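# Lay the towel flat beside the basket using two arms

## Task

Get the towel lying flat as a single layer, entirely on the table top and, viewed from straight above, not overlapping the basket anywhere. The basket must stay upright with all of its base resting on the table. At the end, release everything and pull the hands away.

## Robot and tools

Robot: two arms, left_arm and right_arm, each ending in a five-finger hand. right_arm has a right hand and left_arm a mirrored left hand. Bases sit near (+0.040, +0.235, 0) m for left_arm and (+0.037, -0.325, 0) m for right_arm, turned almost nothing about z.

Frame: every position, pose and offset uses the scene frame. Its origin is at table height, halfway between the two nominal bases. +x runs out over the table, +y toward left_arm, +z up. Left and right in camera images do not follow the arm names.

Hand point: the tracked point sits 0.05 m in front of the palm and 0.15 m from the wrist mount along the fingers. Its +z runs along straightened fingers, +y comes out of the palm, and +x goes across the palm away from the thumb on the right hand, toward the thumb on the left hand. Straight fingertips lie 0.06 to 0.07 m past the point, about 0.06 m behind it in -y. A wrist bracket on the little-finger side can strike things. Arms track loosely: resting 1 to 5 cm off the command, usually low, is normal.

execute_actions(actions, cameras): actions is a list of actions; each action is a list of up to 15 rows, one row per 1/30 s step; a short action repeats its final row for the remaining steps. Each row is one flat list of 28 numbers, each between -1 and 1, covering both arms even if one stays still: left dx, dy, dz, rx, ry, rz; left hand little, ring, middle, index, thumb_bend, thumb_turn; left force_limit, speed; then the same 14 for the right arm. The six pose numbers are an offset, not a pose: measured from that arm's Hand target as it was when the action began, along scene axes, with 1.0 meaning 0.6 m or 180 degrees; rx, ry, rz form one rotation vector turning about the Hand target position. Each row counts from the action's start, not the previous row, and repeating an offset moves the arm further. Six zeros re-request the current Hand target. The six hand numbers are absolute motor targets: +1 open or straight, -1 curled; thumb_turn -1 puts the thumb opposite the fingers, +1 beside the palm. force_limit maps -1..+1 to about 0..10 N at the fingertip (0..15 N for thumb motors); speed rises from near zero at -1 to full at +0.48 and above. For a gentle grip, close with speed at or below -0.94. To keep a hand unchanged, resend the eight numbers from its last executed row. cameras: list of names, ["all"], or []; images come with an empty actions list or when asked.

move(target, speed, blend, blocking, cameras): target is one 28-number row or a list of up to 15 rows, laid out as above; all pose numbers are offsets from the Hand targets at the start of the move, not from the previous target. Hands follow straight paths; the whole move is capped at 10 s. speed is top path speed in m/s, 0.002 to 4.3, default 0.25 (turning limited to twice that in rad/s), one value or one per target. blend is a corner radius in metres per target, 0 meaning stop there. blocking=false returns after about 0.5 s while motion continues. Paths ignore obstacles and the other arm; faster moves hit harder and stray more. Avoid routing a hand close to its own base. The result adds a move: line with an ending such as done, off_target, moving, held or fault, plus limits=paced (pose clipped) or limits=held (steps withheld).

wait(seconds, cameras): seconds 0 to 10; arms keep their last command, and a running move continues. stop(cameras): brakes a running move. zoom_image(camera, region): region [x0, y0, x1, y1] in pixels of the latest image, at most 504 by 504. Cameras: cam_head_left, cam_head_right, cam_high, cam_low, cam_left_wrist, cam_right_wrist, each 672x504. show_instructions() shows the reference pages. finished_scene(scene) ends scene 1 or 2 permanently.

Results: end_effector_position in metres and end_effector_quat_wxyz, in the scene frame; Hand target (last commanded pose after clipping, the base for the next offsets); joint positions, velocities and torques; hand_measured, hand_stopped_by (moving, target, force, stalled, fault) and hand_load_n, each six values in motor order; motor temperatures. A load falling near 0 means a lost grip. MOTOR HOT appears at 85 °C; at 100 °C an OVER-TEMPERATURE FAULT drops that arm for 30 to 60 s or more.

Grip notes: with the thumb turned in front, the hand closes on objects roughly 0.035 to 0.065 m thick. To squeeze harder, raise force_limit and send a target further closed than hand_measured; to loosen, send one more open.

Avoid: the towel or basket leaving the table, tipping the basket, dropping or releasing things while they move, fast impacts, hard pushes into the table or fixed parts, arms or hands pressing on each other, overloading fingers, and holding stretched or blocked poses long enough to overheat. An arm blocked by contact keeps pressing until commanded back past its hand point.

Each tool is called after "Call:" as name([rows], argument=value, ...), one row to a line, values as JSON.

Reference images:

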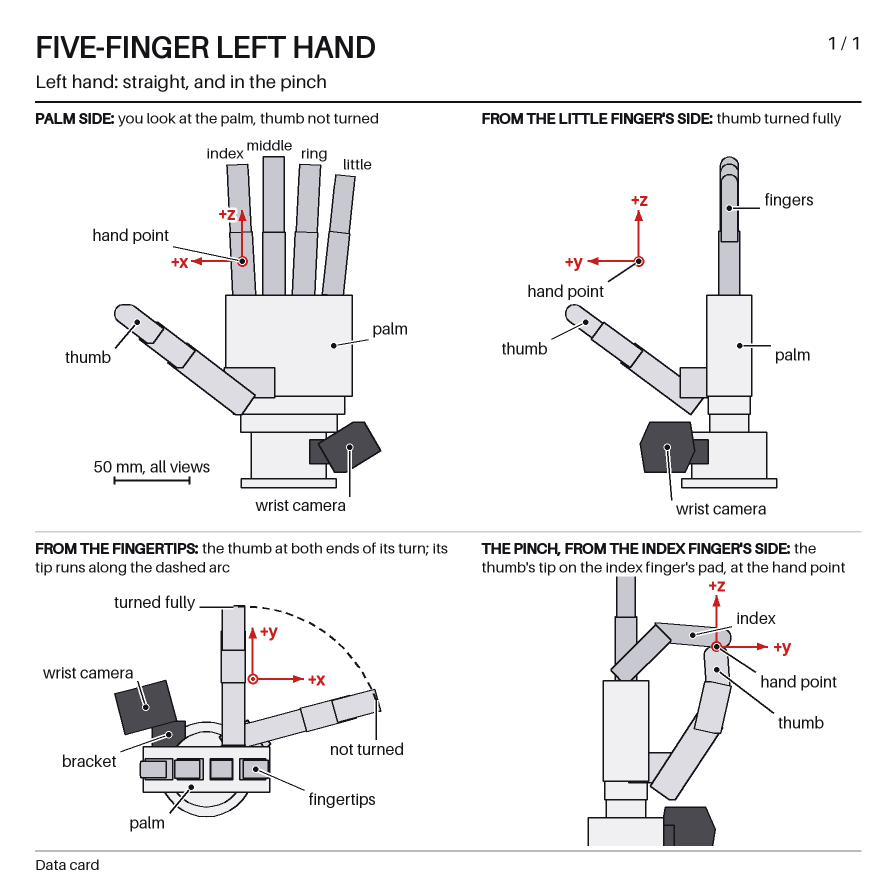

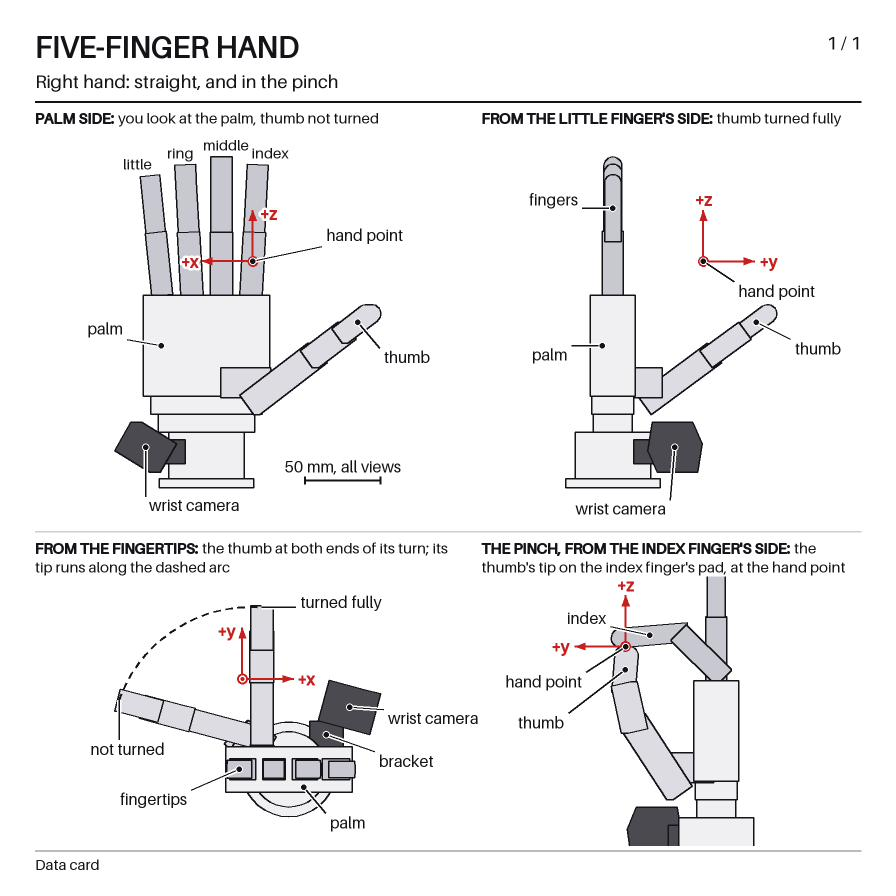

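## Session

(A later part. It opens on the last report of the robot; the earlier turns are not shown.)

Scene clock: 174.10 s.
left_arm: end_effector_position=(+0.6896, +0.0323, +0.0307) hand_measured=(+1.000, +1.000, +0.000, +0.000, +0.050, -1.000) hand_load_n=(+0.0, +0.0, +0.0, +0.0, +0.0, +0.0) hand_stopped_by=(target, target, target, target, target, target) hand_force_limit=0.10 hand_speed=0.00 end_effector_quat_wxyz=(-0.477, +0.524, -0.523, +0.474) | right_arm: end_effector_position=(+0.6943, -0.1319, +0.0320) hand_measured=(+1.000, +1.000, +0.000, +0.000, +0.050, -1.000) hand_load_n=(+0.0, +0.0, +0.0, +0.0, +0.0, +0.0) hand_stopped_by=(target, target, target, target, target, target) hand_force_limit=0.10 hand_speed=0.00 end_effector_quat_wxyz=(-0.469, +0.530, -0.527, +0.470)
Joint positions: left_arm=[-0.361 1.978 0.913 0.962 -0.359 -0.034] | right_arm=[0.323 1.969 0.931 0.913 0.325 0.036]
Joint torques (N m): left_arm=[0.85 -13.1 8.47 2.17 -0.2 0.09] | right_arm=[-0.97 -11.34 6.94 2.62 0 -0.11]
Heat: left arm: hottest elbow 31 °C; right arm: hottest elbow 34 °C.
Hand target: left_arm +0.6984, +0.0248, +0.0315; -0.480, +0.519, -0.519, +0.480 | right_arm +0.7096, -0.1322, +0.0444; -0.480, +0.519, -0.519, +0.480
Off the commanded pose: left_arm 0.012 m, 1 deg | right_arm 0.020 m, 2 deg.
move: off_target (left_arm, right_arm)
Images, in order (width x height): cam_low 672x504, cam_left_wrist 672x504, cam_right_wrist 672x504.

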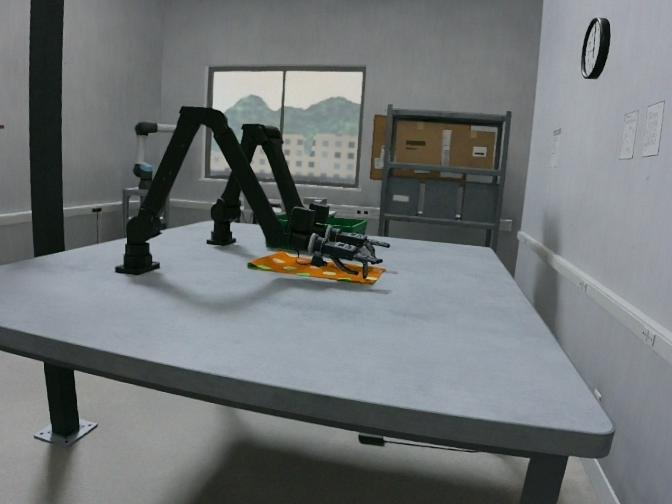

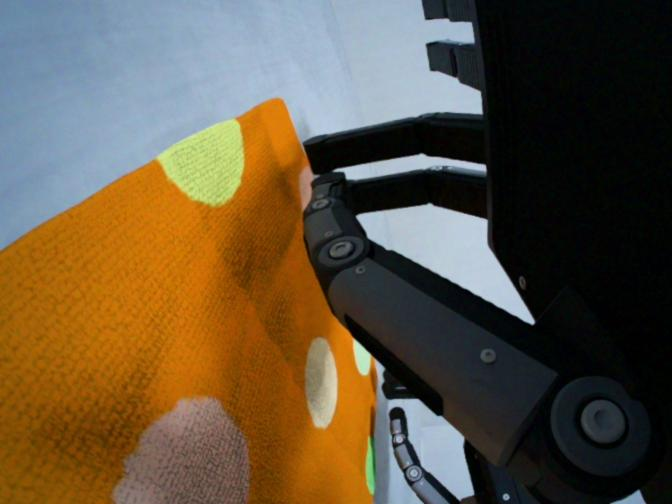

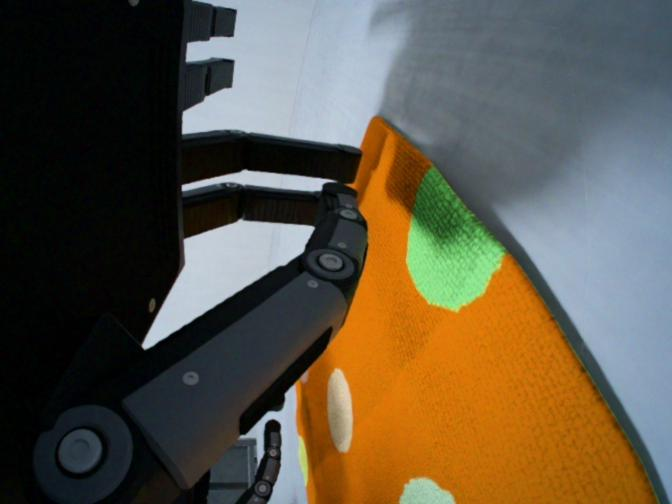

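Call:
move([
  [-0.027,-0.005,-0.02,0,0,0, 1,1,0,0,0.05,-1,0.1,0, -0.018,0.0,-0.01,0,0,0, 1,1,0,0,0.05,-1,0.1,0],
  [-0.027,-0.005,-0.04,0,0,0, 1,1,0,0,0.05,-1,0.1,0, -0.018,0.0,-0.035,0,0,0, 1,1,0,0,0.05,-1,0.1,0],
], speed=0.08, cameras=["cam_left_wrist","cam_right_wrist","cam_low"])

Scene clock: 176.67 s.
left_arm: end_effector_position=(+0.6861, +0.0269, +0.0195) hand_measured=(+1.000, +1.000, +0.000, +0.000, +0.050, -1.000) hand_load_n=(+0.0, +0.0, +0.0, +0.0, +0.0, +0.0) hand_stopped_by=(target, target, target, target, target, target) hand_force_limit=0.10 hand_speed=0.00 end_effector_quat_wxyz=(+0.482, -0.520, +0.514, -0.483) | right_arm: end_effector_position=(+0.6960, -0.1317, +0.0225) hand_measured=(+1.000, +1.000, +0.000, +0.000, +0.050, -1.000) hand_load_n=(+0.0, +0.0, +0.0, +0.0, +0.0, +0.0) hand_stopped_by=(target, target, target, target, target, target) hand_force_limit=0.10 hand_speed=0.00 end_effector_quat_wxyz=(-0.478, +0.522, -0.523, +0.475)
Joint positions: left_arm=[-0.375 2.022 0.905 1.042 -0.376 -0.034] | right_arm=[0.323 2.01 0.931 0.98 0.327 0.036]
Joint torques (N m): left_arm=[1.14 -13.57 5.33 2.35 -0.19 0.02] | right_arm=[-0.38 -11.58 4.75 2.63 0.18 -0.11]
Heat: left arm: hottest elbow 31 °C; right arm: hottest elbow 34 °C.
Hand target: left_arm +0.6822, +0.0219, +0.0076; +0.480, -0.519, +0.519, -0.480 | right_arm +0.6988, -0.1322, +0.0235; -0.480, +0.519, -0.519, +0.480
Off the commanded pose: left_arm 0.014 m, 1 deg | right_arm 0.003 m, 1 deg.
move: off_target (left_arm)
Images, in order (width x height): cam_low 672x504, cam_left_wrist 672x504, cam_right_wrist 672x504.

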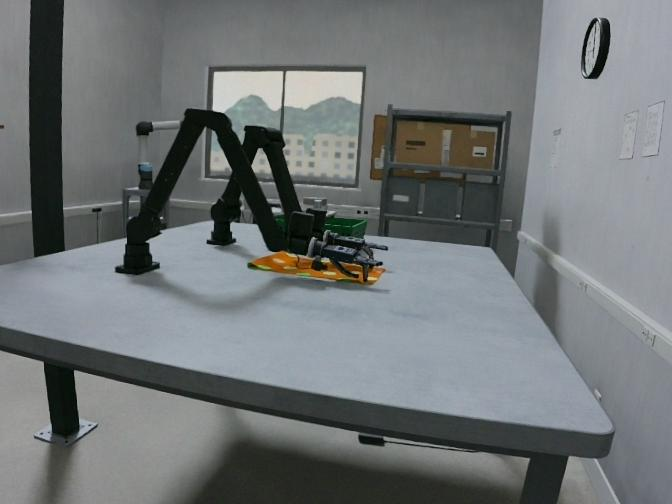

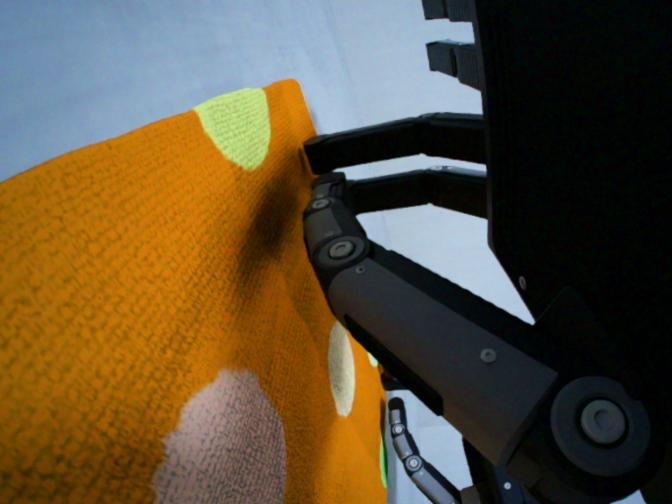

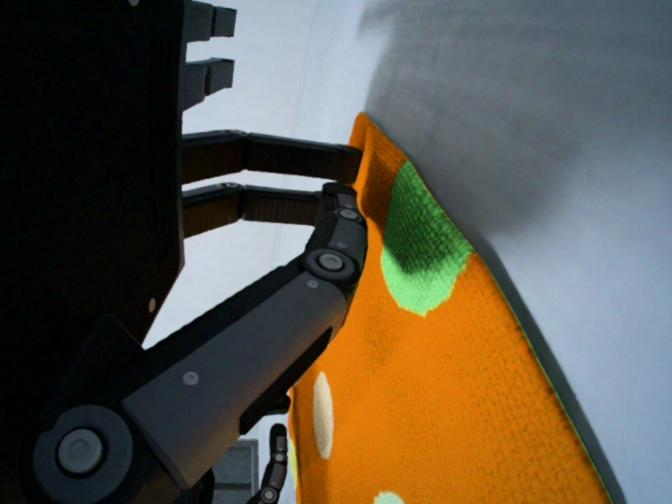

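Call:
move([
  [-0.008,0,-0.02,0,0,0, 1,1,0,0,0.05,-1,0.1,0, -0.008,0.0,-0.03,0,0,0, 1,1,0,0,0.05,-1,0.1,0],
], speed=0.08, cameras=["cam_left_wrist","cam_right_wrist","cam_low"])

Scene clock: 178.53 s.
left_arm: end_effector_position=(+0.6848, +0.0265, +0.0151) hand_measured=(+1.000, +1.000, +0.000, +0.000, +0.050, -1.000) hand_load_n=(-0.5, +0.0, +0.0, +0.0, +0.0, +0.0) hand_stopped_by=(target, target, target, target, target, target) hand_force_limit=0.10 hand_speed=0.00 end_effector_quat_wxyz=(+0.485, -0.518, +0.509, -0.487) | right_arm: end_effector_position=(+0.6979, -0.1317, +0.0205) hand_measured=(+1.000, +1.000, +0.000, +0.000, +0.050, -1.000) hand_load_n=(+0.0, +0.0, +0.0, +0.5, +0.0, +0.0) hand_stopped_by=(target, target, target, target, target, target) hand_force_limit=0.10 hand_speed=0.00 end_effector_quat_wxyz=(+0.488, -0.511, +0.519, -0.481)
Joint positions: left_arm=[-0.378 2.041 0.901 1.081 -0.38 -0.034] | right_arm=[0.323 2.036 0.931 1.04 0.33 0.036]
Joint torques (N m): left_arm=[0.32 -12.57 4.82 2.13 -0.21 0.06] | right_arm=[-0.21 -10.81 3.89 2.22 0.16 -0.11]
Heat: left arm: hottest elbow 30 °C; right arm: hottest elbow 34 °C.
Hand target: left_arm +0.6774, +0.0218, -0.0045; +0.480, -0.519, +0.519, -0.480 | right_arm +0.6940, -0.1322, +0.0053; +0.480, -0.519, +0.519, -0.480
Off the commanded pose: left_arm 0.021 m, 2 deg | right_arm 0.016 m, 1 deg.
move: off_target (left_arm, right_arm)
Images, in order (width x height): cam_low 672x504, cam_left_wrist 672x504, cam_right_wrist 672x504.

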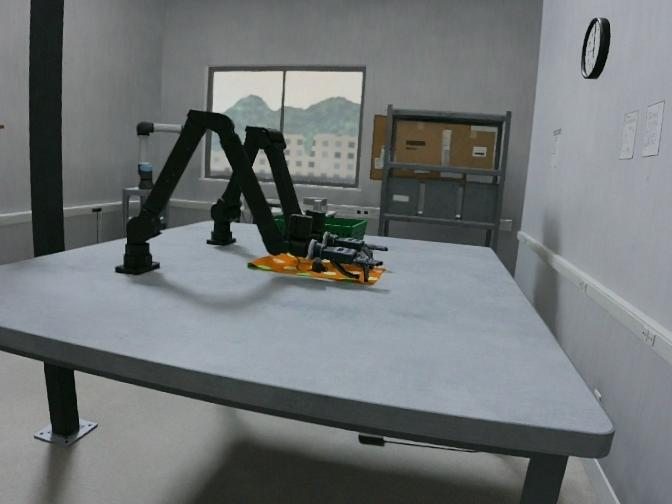

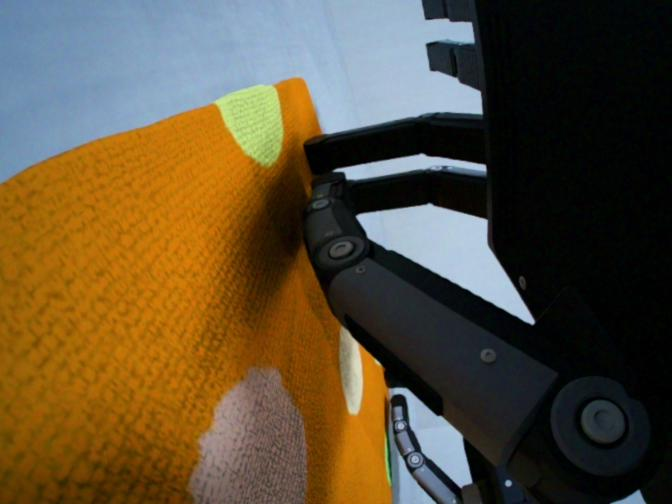

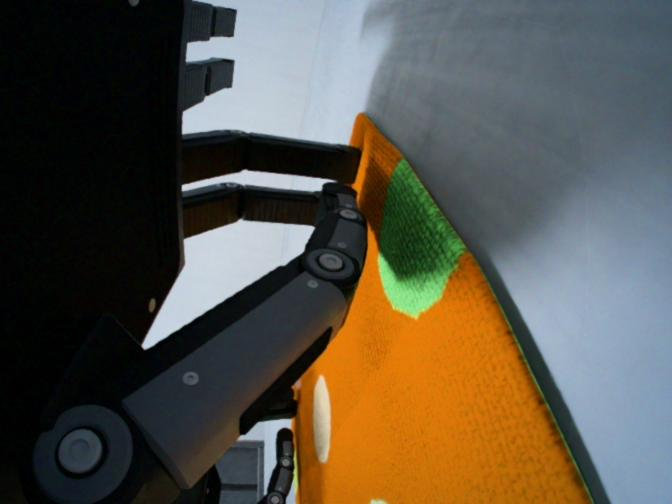

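Call:
move([
  [0,0,-0.02,0,0,0, 1,1,-0.6,-0.6,0.05,-1,0.3,-0.88, 0,0.0,-0.02,0,0,0, 1,1,-0.6,-0.6,0.05,-1,0.3,-0.88],
], speed=0.02, cameras=["cam_left_wrist","cam_right_wrist","cam_low"])

Scene clock: 180.47 s.
left_arm: end_effector_position=(+0.6861, +0.0260, +0.0167) hand_measured=(+1.000, +1.000, -0.242, -0.254, +0.050, -1.000) hand_load_n=(+0.0, +0.0, +10.0, +11.0, +2.0, -0.5) hand_stopped_by=(target, target, force, force, target, target) hand_force_limit=0.30 hand_speed=-0.88 end_effector_quat_wxyz=(+0.489, -0.514, +0.500, -0.497) | right_arm: end_effector_position=(+0.6994, -0.1312, +0.0221) hand_measured=(+1.000, +1.000, -0.240, -0.252, +0.050, -1.000) hand_load_n=(+0.5, +0.0, +9.0, +11.0, +2.0, -0.5) hand_stopped_by=(target, target, force, force, target, target) hand_force_limit=0.30 hand_speed=-0.88 end_effector_quat_wxyz=(+0.497, -0.502, +0.515, -0.485)
Joint positions: left_arm=[-0.378 2.056 0.901 1.124 -0.38 -0.034] | right_arm=[0.323 2.052 0.931 1.084 0.33 0.036]
Joint torques (N m): left_arm=[0.44 -11.99 4.79 1.39 -0.14 0.08] | right_arm=[-0.09 -9.58 3.96 1.57 0.14 -0.11]
Heat: left arm: hottest elbow 30 °C; right arm: hottest elbow 34 °C.
Hand target: left_arm +0.6773, +0.0218, -0.0167; +0.480, -0.519, +0.519, -0.480 | right_arm +0.6939, -0.1322, -0.0068; +0.480, -0.519, +0.519, -0.480
Off the commanded pose: left_arm 0.035 m, 3 deg | right_arm 0.029 m, 3 deg.
move: off_target (left_arm, right_arm)
Images, in order (width x height): cam_low 672x504, cam_left_wrist 672x504, cam_right_wrist 672x504.

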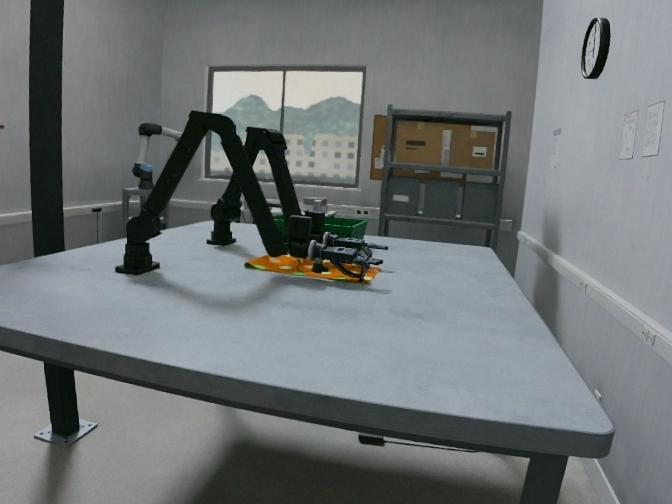

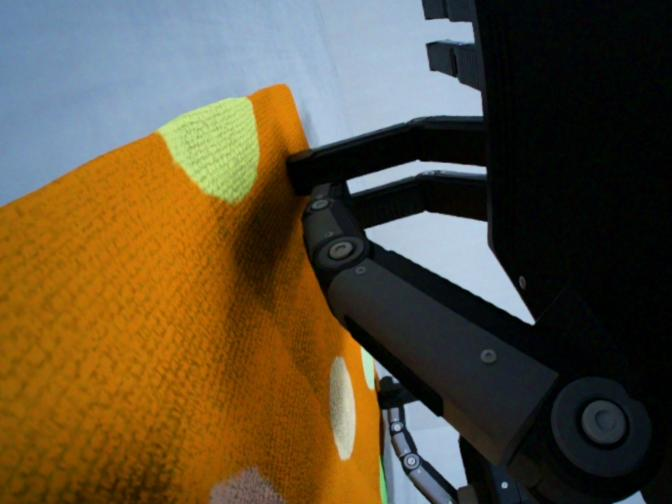

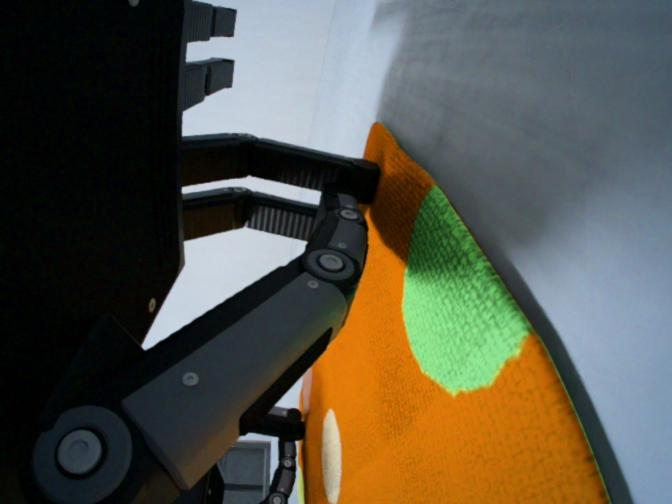

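Call:
move([
  [0,0,0.1,0,0,0, 1,1,-0.6,-0.6,0.05,-1,0.3,-0.88, 0,0.0,0.1,0,0,0, 1,1,-0.6,-0.6,0.05,-1,0.3,-0.88],
], speed=0.06, cameras=["cam_left_wrist","cam_right_wrist","cam_low"])

Scene clock: 182.50 s.
left_arm: end_effector_position=(+0.6818, +0.0277, +0.0454) hand_measured=(+1.000, +1.000, -0.242, -0.254, +0.050, -1.000) hand_load_n=(+0.0, -0.5, +9.5, +11.0, +2.0, -0.5) hand_stopped_by=(target, target, force, force, target, target) hand_force_limit=0.30 hand_speed=-0.88 end_effector_quat_wxyz=(+0.483, -0.521, +0.514, -0.482) | right_arm: end_effector_position=(+0.6925, -0.1336, +0.0401) hand_measured=(+1.000, +1.000, -0.240, -0.252, +0.050, -1.000) hand_load_n=(+0.0, +0.0, +8.5, +11.0, +2.0, -0.5) hand_stopped_by=(target, target, force, force, target, target) hand_force_limit=0.30 hand_speed=-0.88 end_effector_quat_wxyz=(-0.476, +0.522, -0.525, +0.475)
Joint positions: left_arm=[-0.378 1.948 0.889 0.985 -0.38 -0.034] | right_arm=[0.323 1.958 0.918 0.939 0.33 0.036]
Joint torques (N m): left_arm=[0.38 -15.21 5.53 1.16 -0.17 0.05] | right_arm=[-0.15 -13.45 4.78 1.66 0.17 -0.11]
Heat: left arm: hottest elbow 30 °C; right arm: hottest elbow 33 °C.
Hand target: left_arm +0.6773, +0.0219, +0.0435; +0.480, -0.519, +0.519, -0.480 | right_arm +0.6938, -0.1322, +0.0531; -0.480, +0.519, -0.520, +0.480
Off the commanded pose: left_arm 0.008 m, 1 deg | right_arm 0.013 m, 1 deg.
move: off_target (right_arm)
Images, in order (width x height): cam_low 672x504, cam_left_wrist 672x504, cam_right_wrist 672x504.

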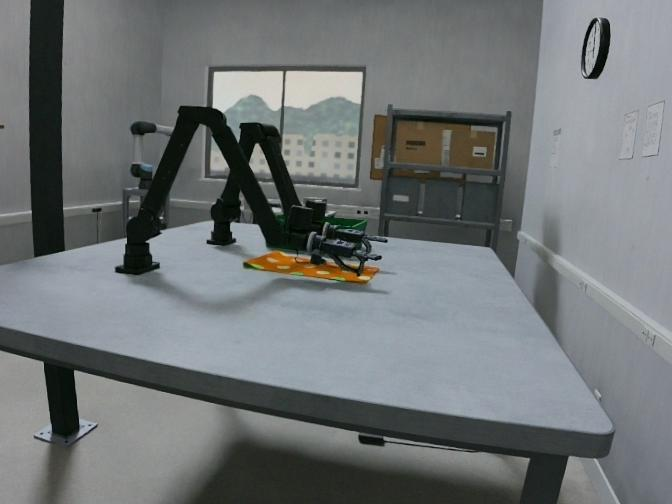

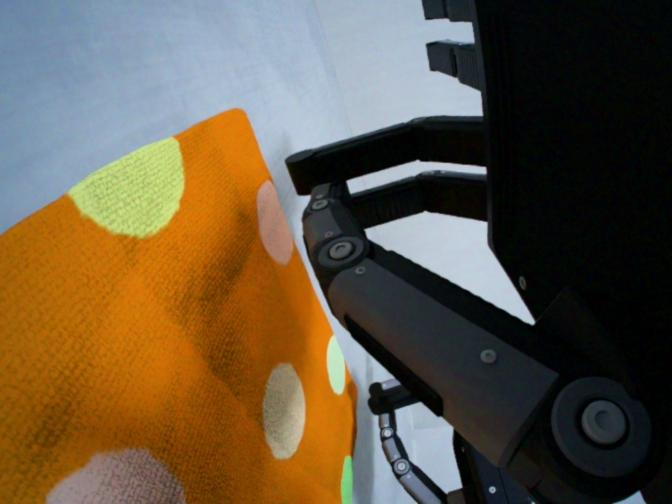

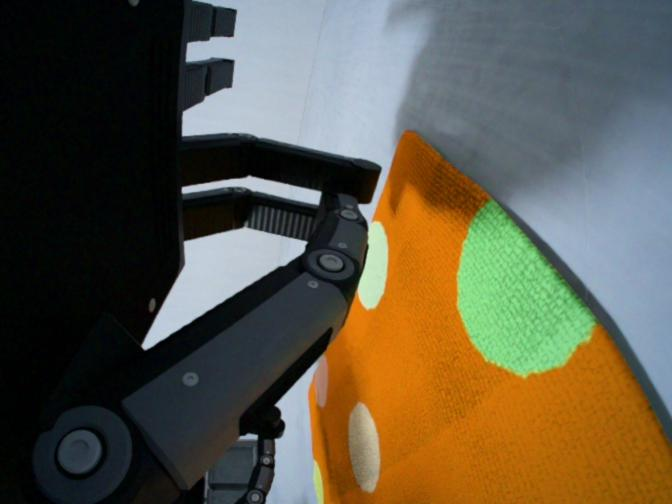

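Call:
move([
  [0,0,0.1,0,0,0, 1,1,0,0,0.05,-1,0.3,0, 0.0,-0.15,0.1,0,0,0, 1,1,0,0,0.05,-1,0.3,0],
], speed=0.15, cameras=["all"])

Call:
zoom_image(camera="cam_high", region=[210, 200, 430, 405])

Call:
zoom_image(camera="cam_low", region=[235, 243, 325, 293])

Call:
zoom_image(camera="cam_head_right", region=[270, 160, 420, 310])

Scene clock: 190.07 s.
left_arm: end_effector_position=(+0.6778, +0.0293, +0.0995) hand_measured=(+1.000, +1.000, +0.000, +0.000, +0.050, -1.000) hand_load_n=(+0.0, +0.0, +0.0, +0.0, +0.0, +0.0) hand_stopped_by=(target, target, target, target, target, target) hand_force_limit=0.30 hand_speed=0.00 end_effector_quat_wxyz=(-0.481, +0.522, -0.517, +0.478) | right_arm: end_effector_position=(+0.6937, -0.2193, +0.1025) hand_measured=(+1.000, +1.000, +0.000, +0.000, +0.050, -1.000) hand_load_n=(+0.0, +0.0, +0.0, +0.0, +0.0, +0.0) hand_stopped_by=(target, target, target, target, target, target) hand_force_limit=0.30 hand_speed=0.00 end_effector_quat_wxyz=(-0.478, +0.521, -0.524, +0.474)
Joint positions: left_arm=[-0.378 1.801 0.889 0.825 -0.38 -0.034] | right_arm=[0.15 1.775 0.871 0.811 0.155 0.022]
Joint torques (N m): left_arm=[0.79 -14.68 7.71 1.21 -0.19 0.06] | right_arm=[-0.67 -12.16 5.46 1.88 -0.03 -0.11]
Heat: left arm: hottest elbow 30 °C; right arm: hottest elbow 33 °C.
Hand target: left_arm +0.6774, +0.0220, +0.1034; -0.480, +0.519, -0.519, +0.480 | right_arm +0.6939, -0.2223, +0.1135; -0.480, +0.519, -0.520, +0.480
Off the commanded pose: left_arm 0.008 m, 0 deg | right_arm 0.011 m, 1 deg.
move: off_target (right_arm)

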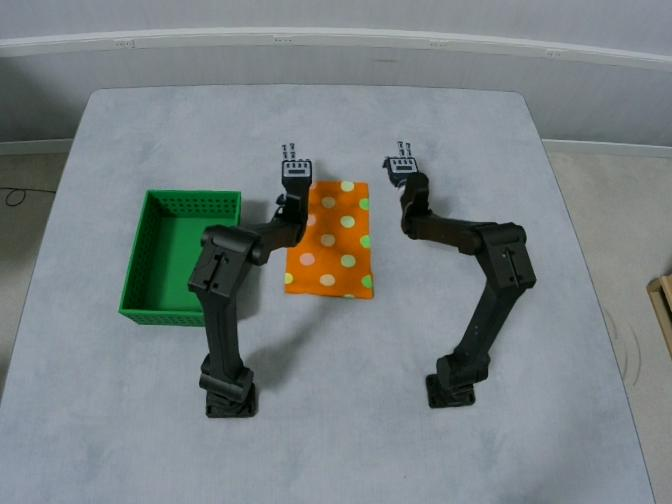

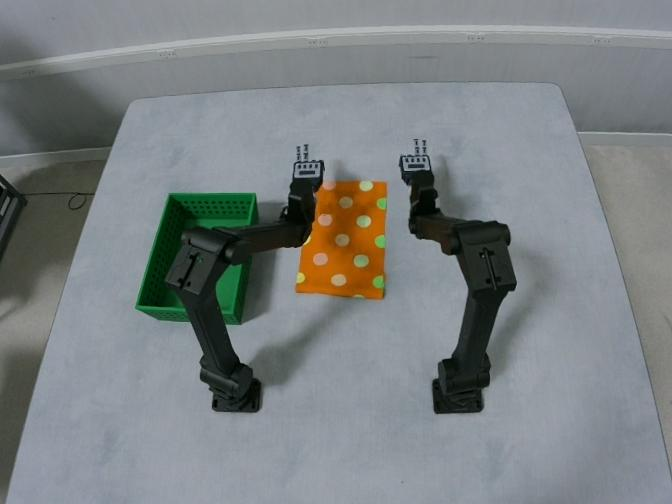

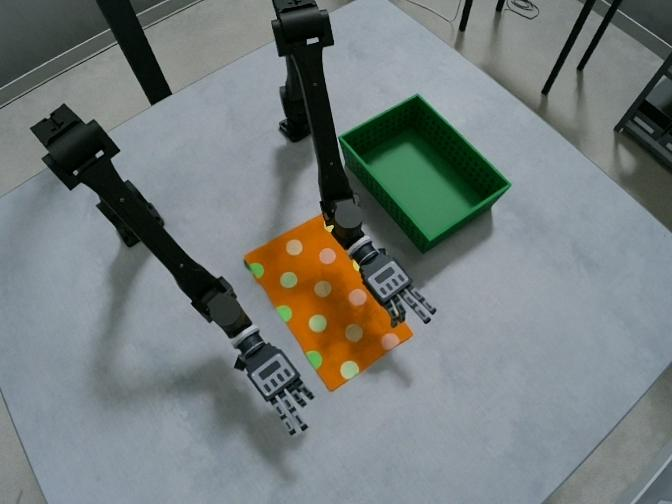

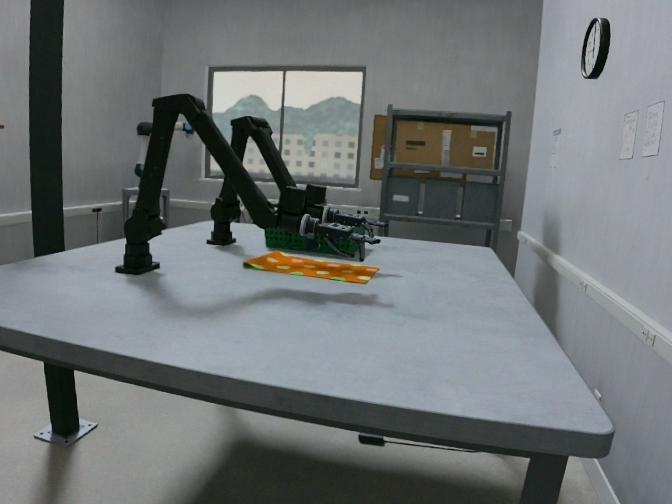

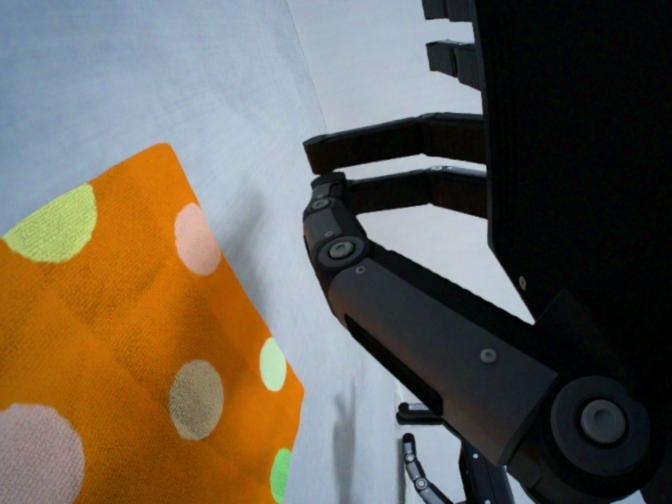

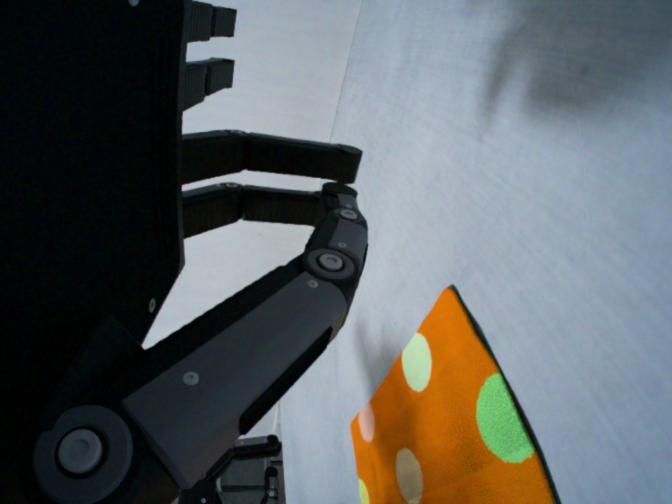

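Scaled by 2.291 from the camera's 672x504 image, which has a finer 960x720 frame.

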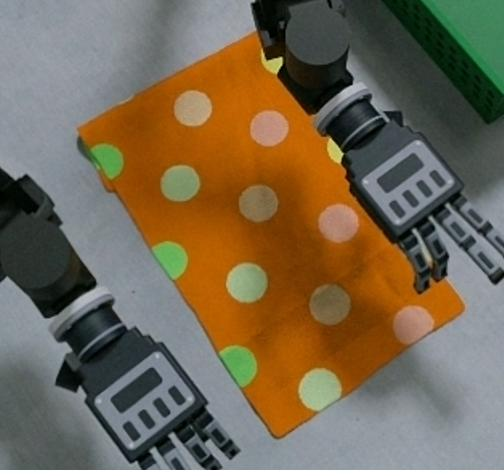

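Scaled by 5.600 from the camera's 672x504 image, which has a finer 960x720 frame.

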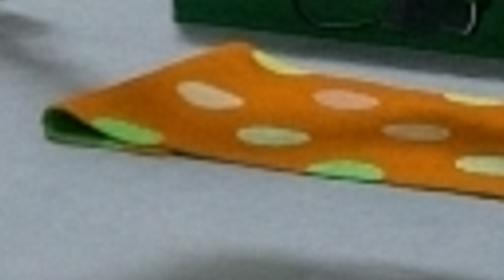

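Scaled by 3.360 from the camera's 672x504 image, which has a finer 960x720 frame.

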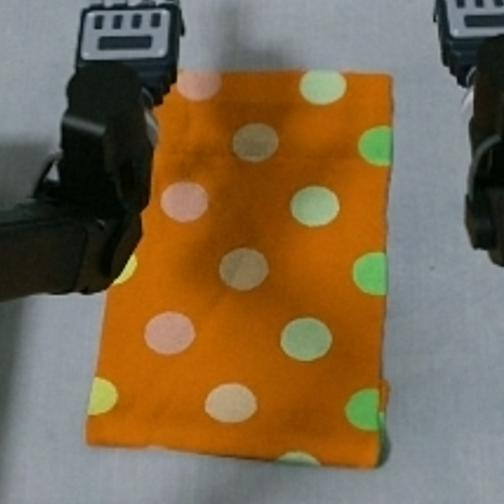

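Call:
move([
  [-0.037,-0.003,-0.08,0,0.056,0, 0,0,0,0,0.2,-1,0.3,0, -0.065,0.17,-0.08,0,0.056,0, 0,0,0,0,0.2,-1,0.3,0],
  [-0.037,-0.003,-0.177,0,0.056,0, 0,0,0,0,0.2,-1,0.3,0, -0.065,0.17,-0.19,0,0.056,0, 0,0,0,0,0.2,-1,0.3,0],
  [0.12,-0.003,-0.18,0,0.056,0, 0,0,0,0,0.2,-1,0.3,0, 0.092,0.17,-0.195,0,0.056,0, 0,0,0,0,0.2,-1,0.3,0],
], speed=0.1, cameras=["all"])

Scene clock: 204.50 s.
left_arm: end_effector_position=(+0.7421, +0.0137, +0.0191) hand_measured=(+0.000, +0.000, +0.000, +0.000, +0.200, -1.000) hand_load_n=(+0.0, +0.0, -0.5, +0.0, +0.0, +0.0) hand_stopped_by=(target, target, target, target, target, target) hand_force_limit=0.30 hand_speed=0.00 end_effector_quat_wxyz=(-0.435, +0.555, -0.549, +0.449) | right_arm: end_effector_position=(+0.7452, -0.1146, +0.0238) hand_measured=(+0.000, +0.000, +0.000, +0.000, +0.200, -1.000) hand_load_n=(+0.0, +0.0, -1.0, +0.0, +0.0, +0.0) hand_stopped_by=(target, target, target, target, target, target) hand_force_limit=0.30 hand_speed=0.00 end_effector_quat_wxyz=(-0.452, +0.545, -0.554, +0.438)
Joint positions: left_arm=[-0.346 2.034 1.123 0.678 -0.323 -0.096] | right_arm=[0.314 2.033 1.128 0.686 0.305 0.091]
Joint torques (N m): left_arm=[2.37 -13.86 9.57 0.77 0.05 0.1] | right_arm=[-1.08 -10.4 6.91 0.91 -0.01 -0.11]
Heat: left arm: hottest elbow 29 °C; right arm: hottest elbow 33 °C.
Hand target: left_arm +0.7493, +0.0201, -0.0046; -0.433, +0.559, -0.559, +0.433 | right_arm +0.7490, -0.1201, -0.0038; -0.432, +0.559, -0.560, +0.432
Off the commanded pose: left_arm 0.026 m, 2 deg | right_arm 0.028 m, 3 deg.
move: off_target (left_arm, right_arm)

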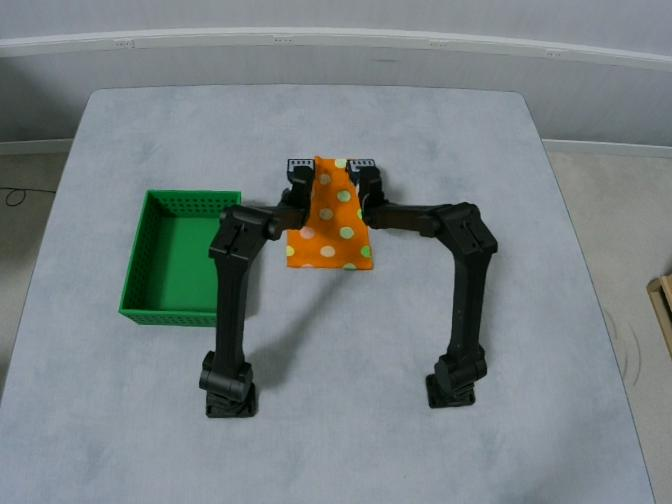

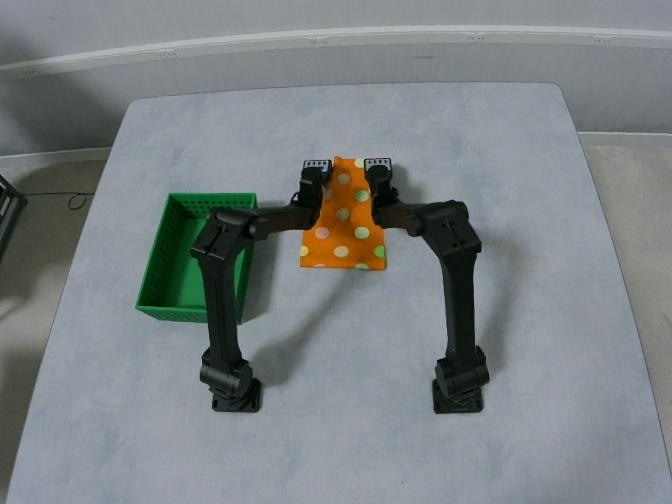

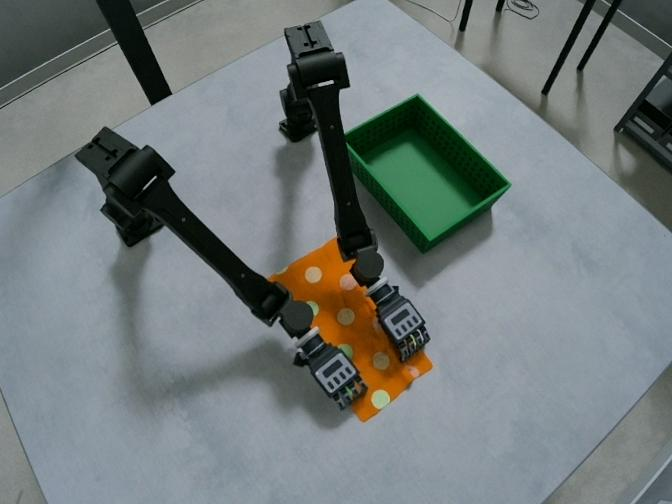

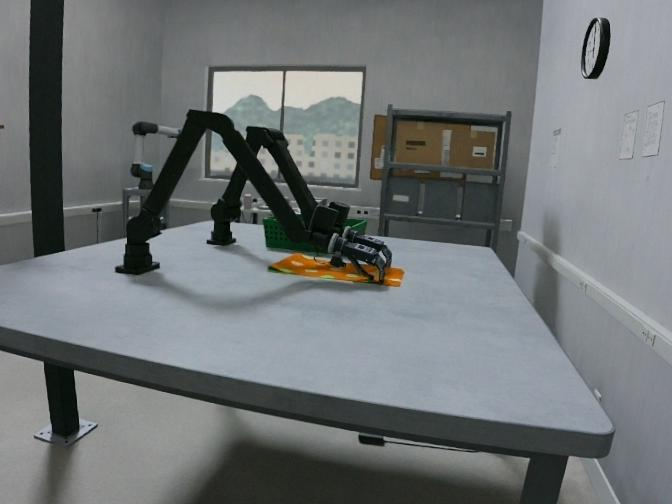

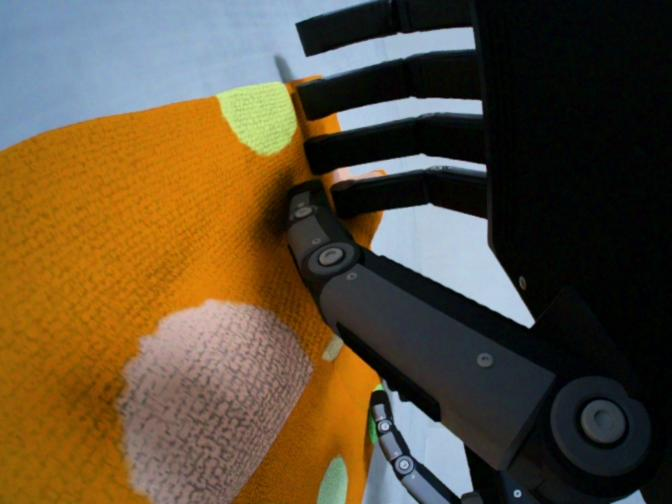

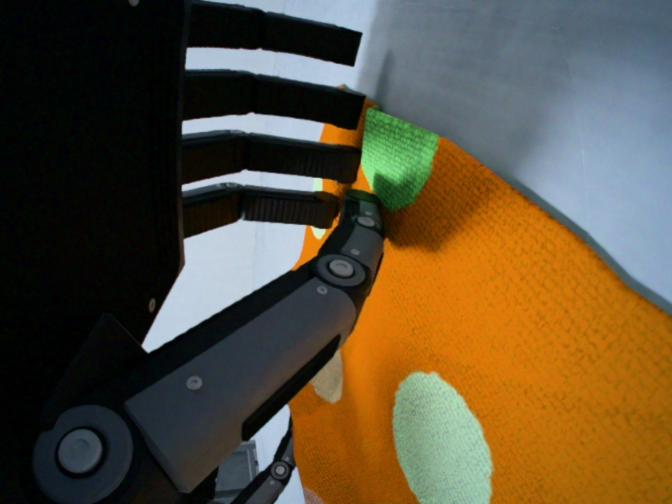

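Call:
move([
  [0,0,0.15,0,0,0, 1,1,0,0,0.2,-1,0.3,0, 0,0,0.15,0,0,0, 1,1,0,0,0.2,-1,0.3,0],
  [-0.53,0.03,0.14,0,0,0, 1,1,0,0,0.2,-1,0.3,0, -0.53,-0.01,0.14,0,0,0, 1,1,0,0,0.2,-1,0.3,0],
], speed=0.15, blend=0.02, cameras=["all"])

Scene clock: 210.03 s.
left_arm: end_effector_position=(+0.4361, +0.0406, +0.0801) hand_measured=(+1.000, +1.000, +0.000, +0.000, +0.200, -1.000) hand_load_n=(+0.0, +0.0, +0.0, +0.0, +0.5, +0.0) hand_stopped_by=(target, target, target, target, target, target) hand_force_limit=0.30 hand_speed=0.00 end_effector_quat_wxyz=(-0.436, +0.559, -0.558, +0.431) | right_arm: end_effector_position=(+0.4324, -0.1300, +0.0746) hand_measured=(+1.000, +1.000, +0.000, +0.000, +0.200, -1.000) hand_load_n=(+0.0, +0.0, +0.0, +0.0, +0.5, +0.0) hand_stopped_by=(target, target, target, target, target, target) hand_force_limit=0.30 hand_speed=0.00 end_effector_quat_wxyz=(-0.425, +0.564, -0.559, +0.435)
Joint positions: left_arm=[-0.641 1.268 0.352 0.606 -0.621 -0.179] | right_arm=[0.633 1.282 0.356 0.6 0.622 0.179]
Joint torques (N m): left_arm=[0.44 -6.48 6.45 1.14 -0.29 -0.05] | right_arm=[0.44 -5.36 5.27 1.61 0.31 0.11]
Heat: left arm: hottest elbow 29 °C; right arm: hottest elbow 33 °C.
Hand target: left_arm +0.4313, +0.0381, +0.0793; -0.433, +0.559, -0.560, +0.432 | right_arm +0.4310, -0.1262, +0.0802; -0.432, +0.559, -0.560, +0.432
Off the commanded pose: left_arm 0.005 m, 0 deg | right_arm 0.007 m, 1 deg.
move: done

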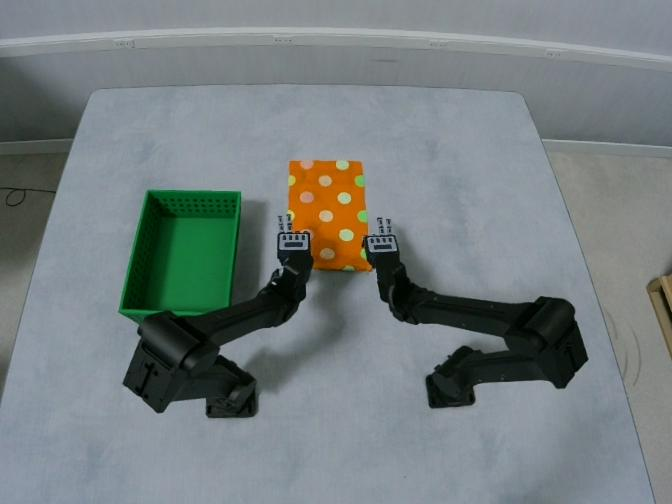

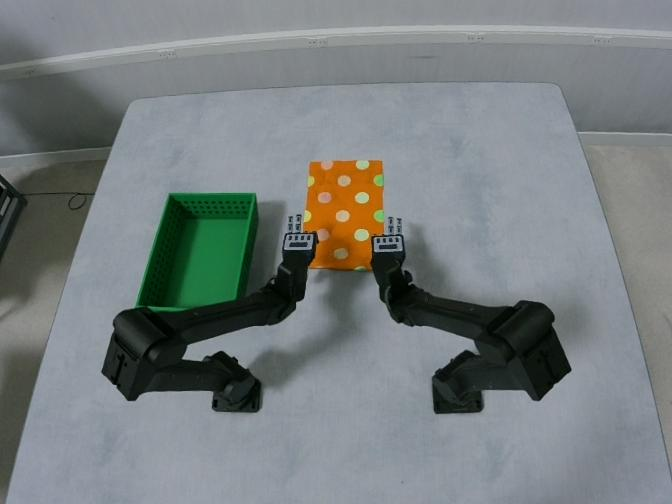

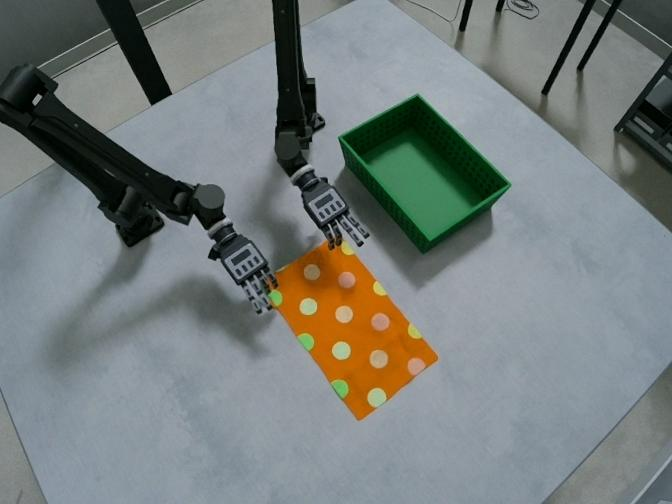

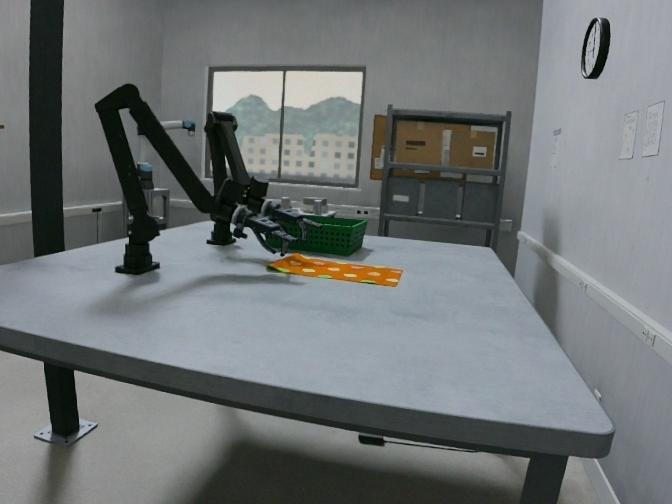

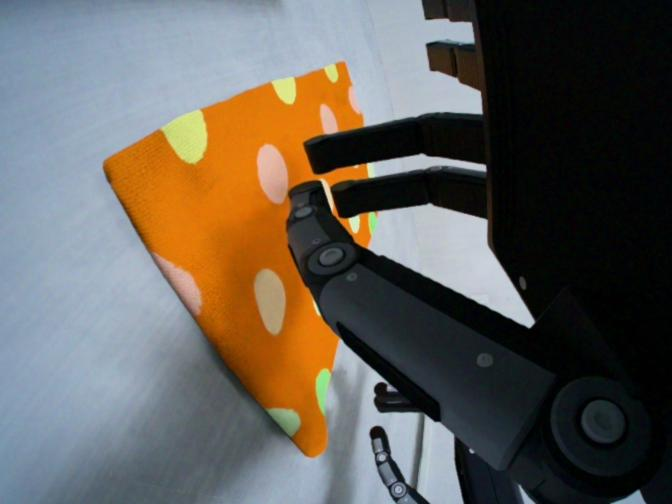

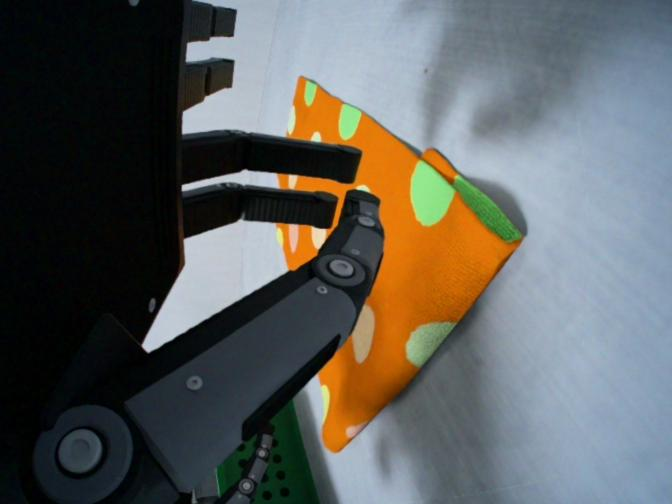

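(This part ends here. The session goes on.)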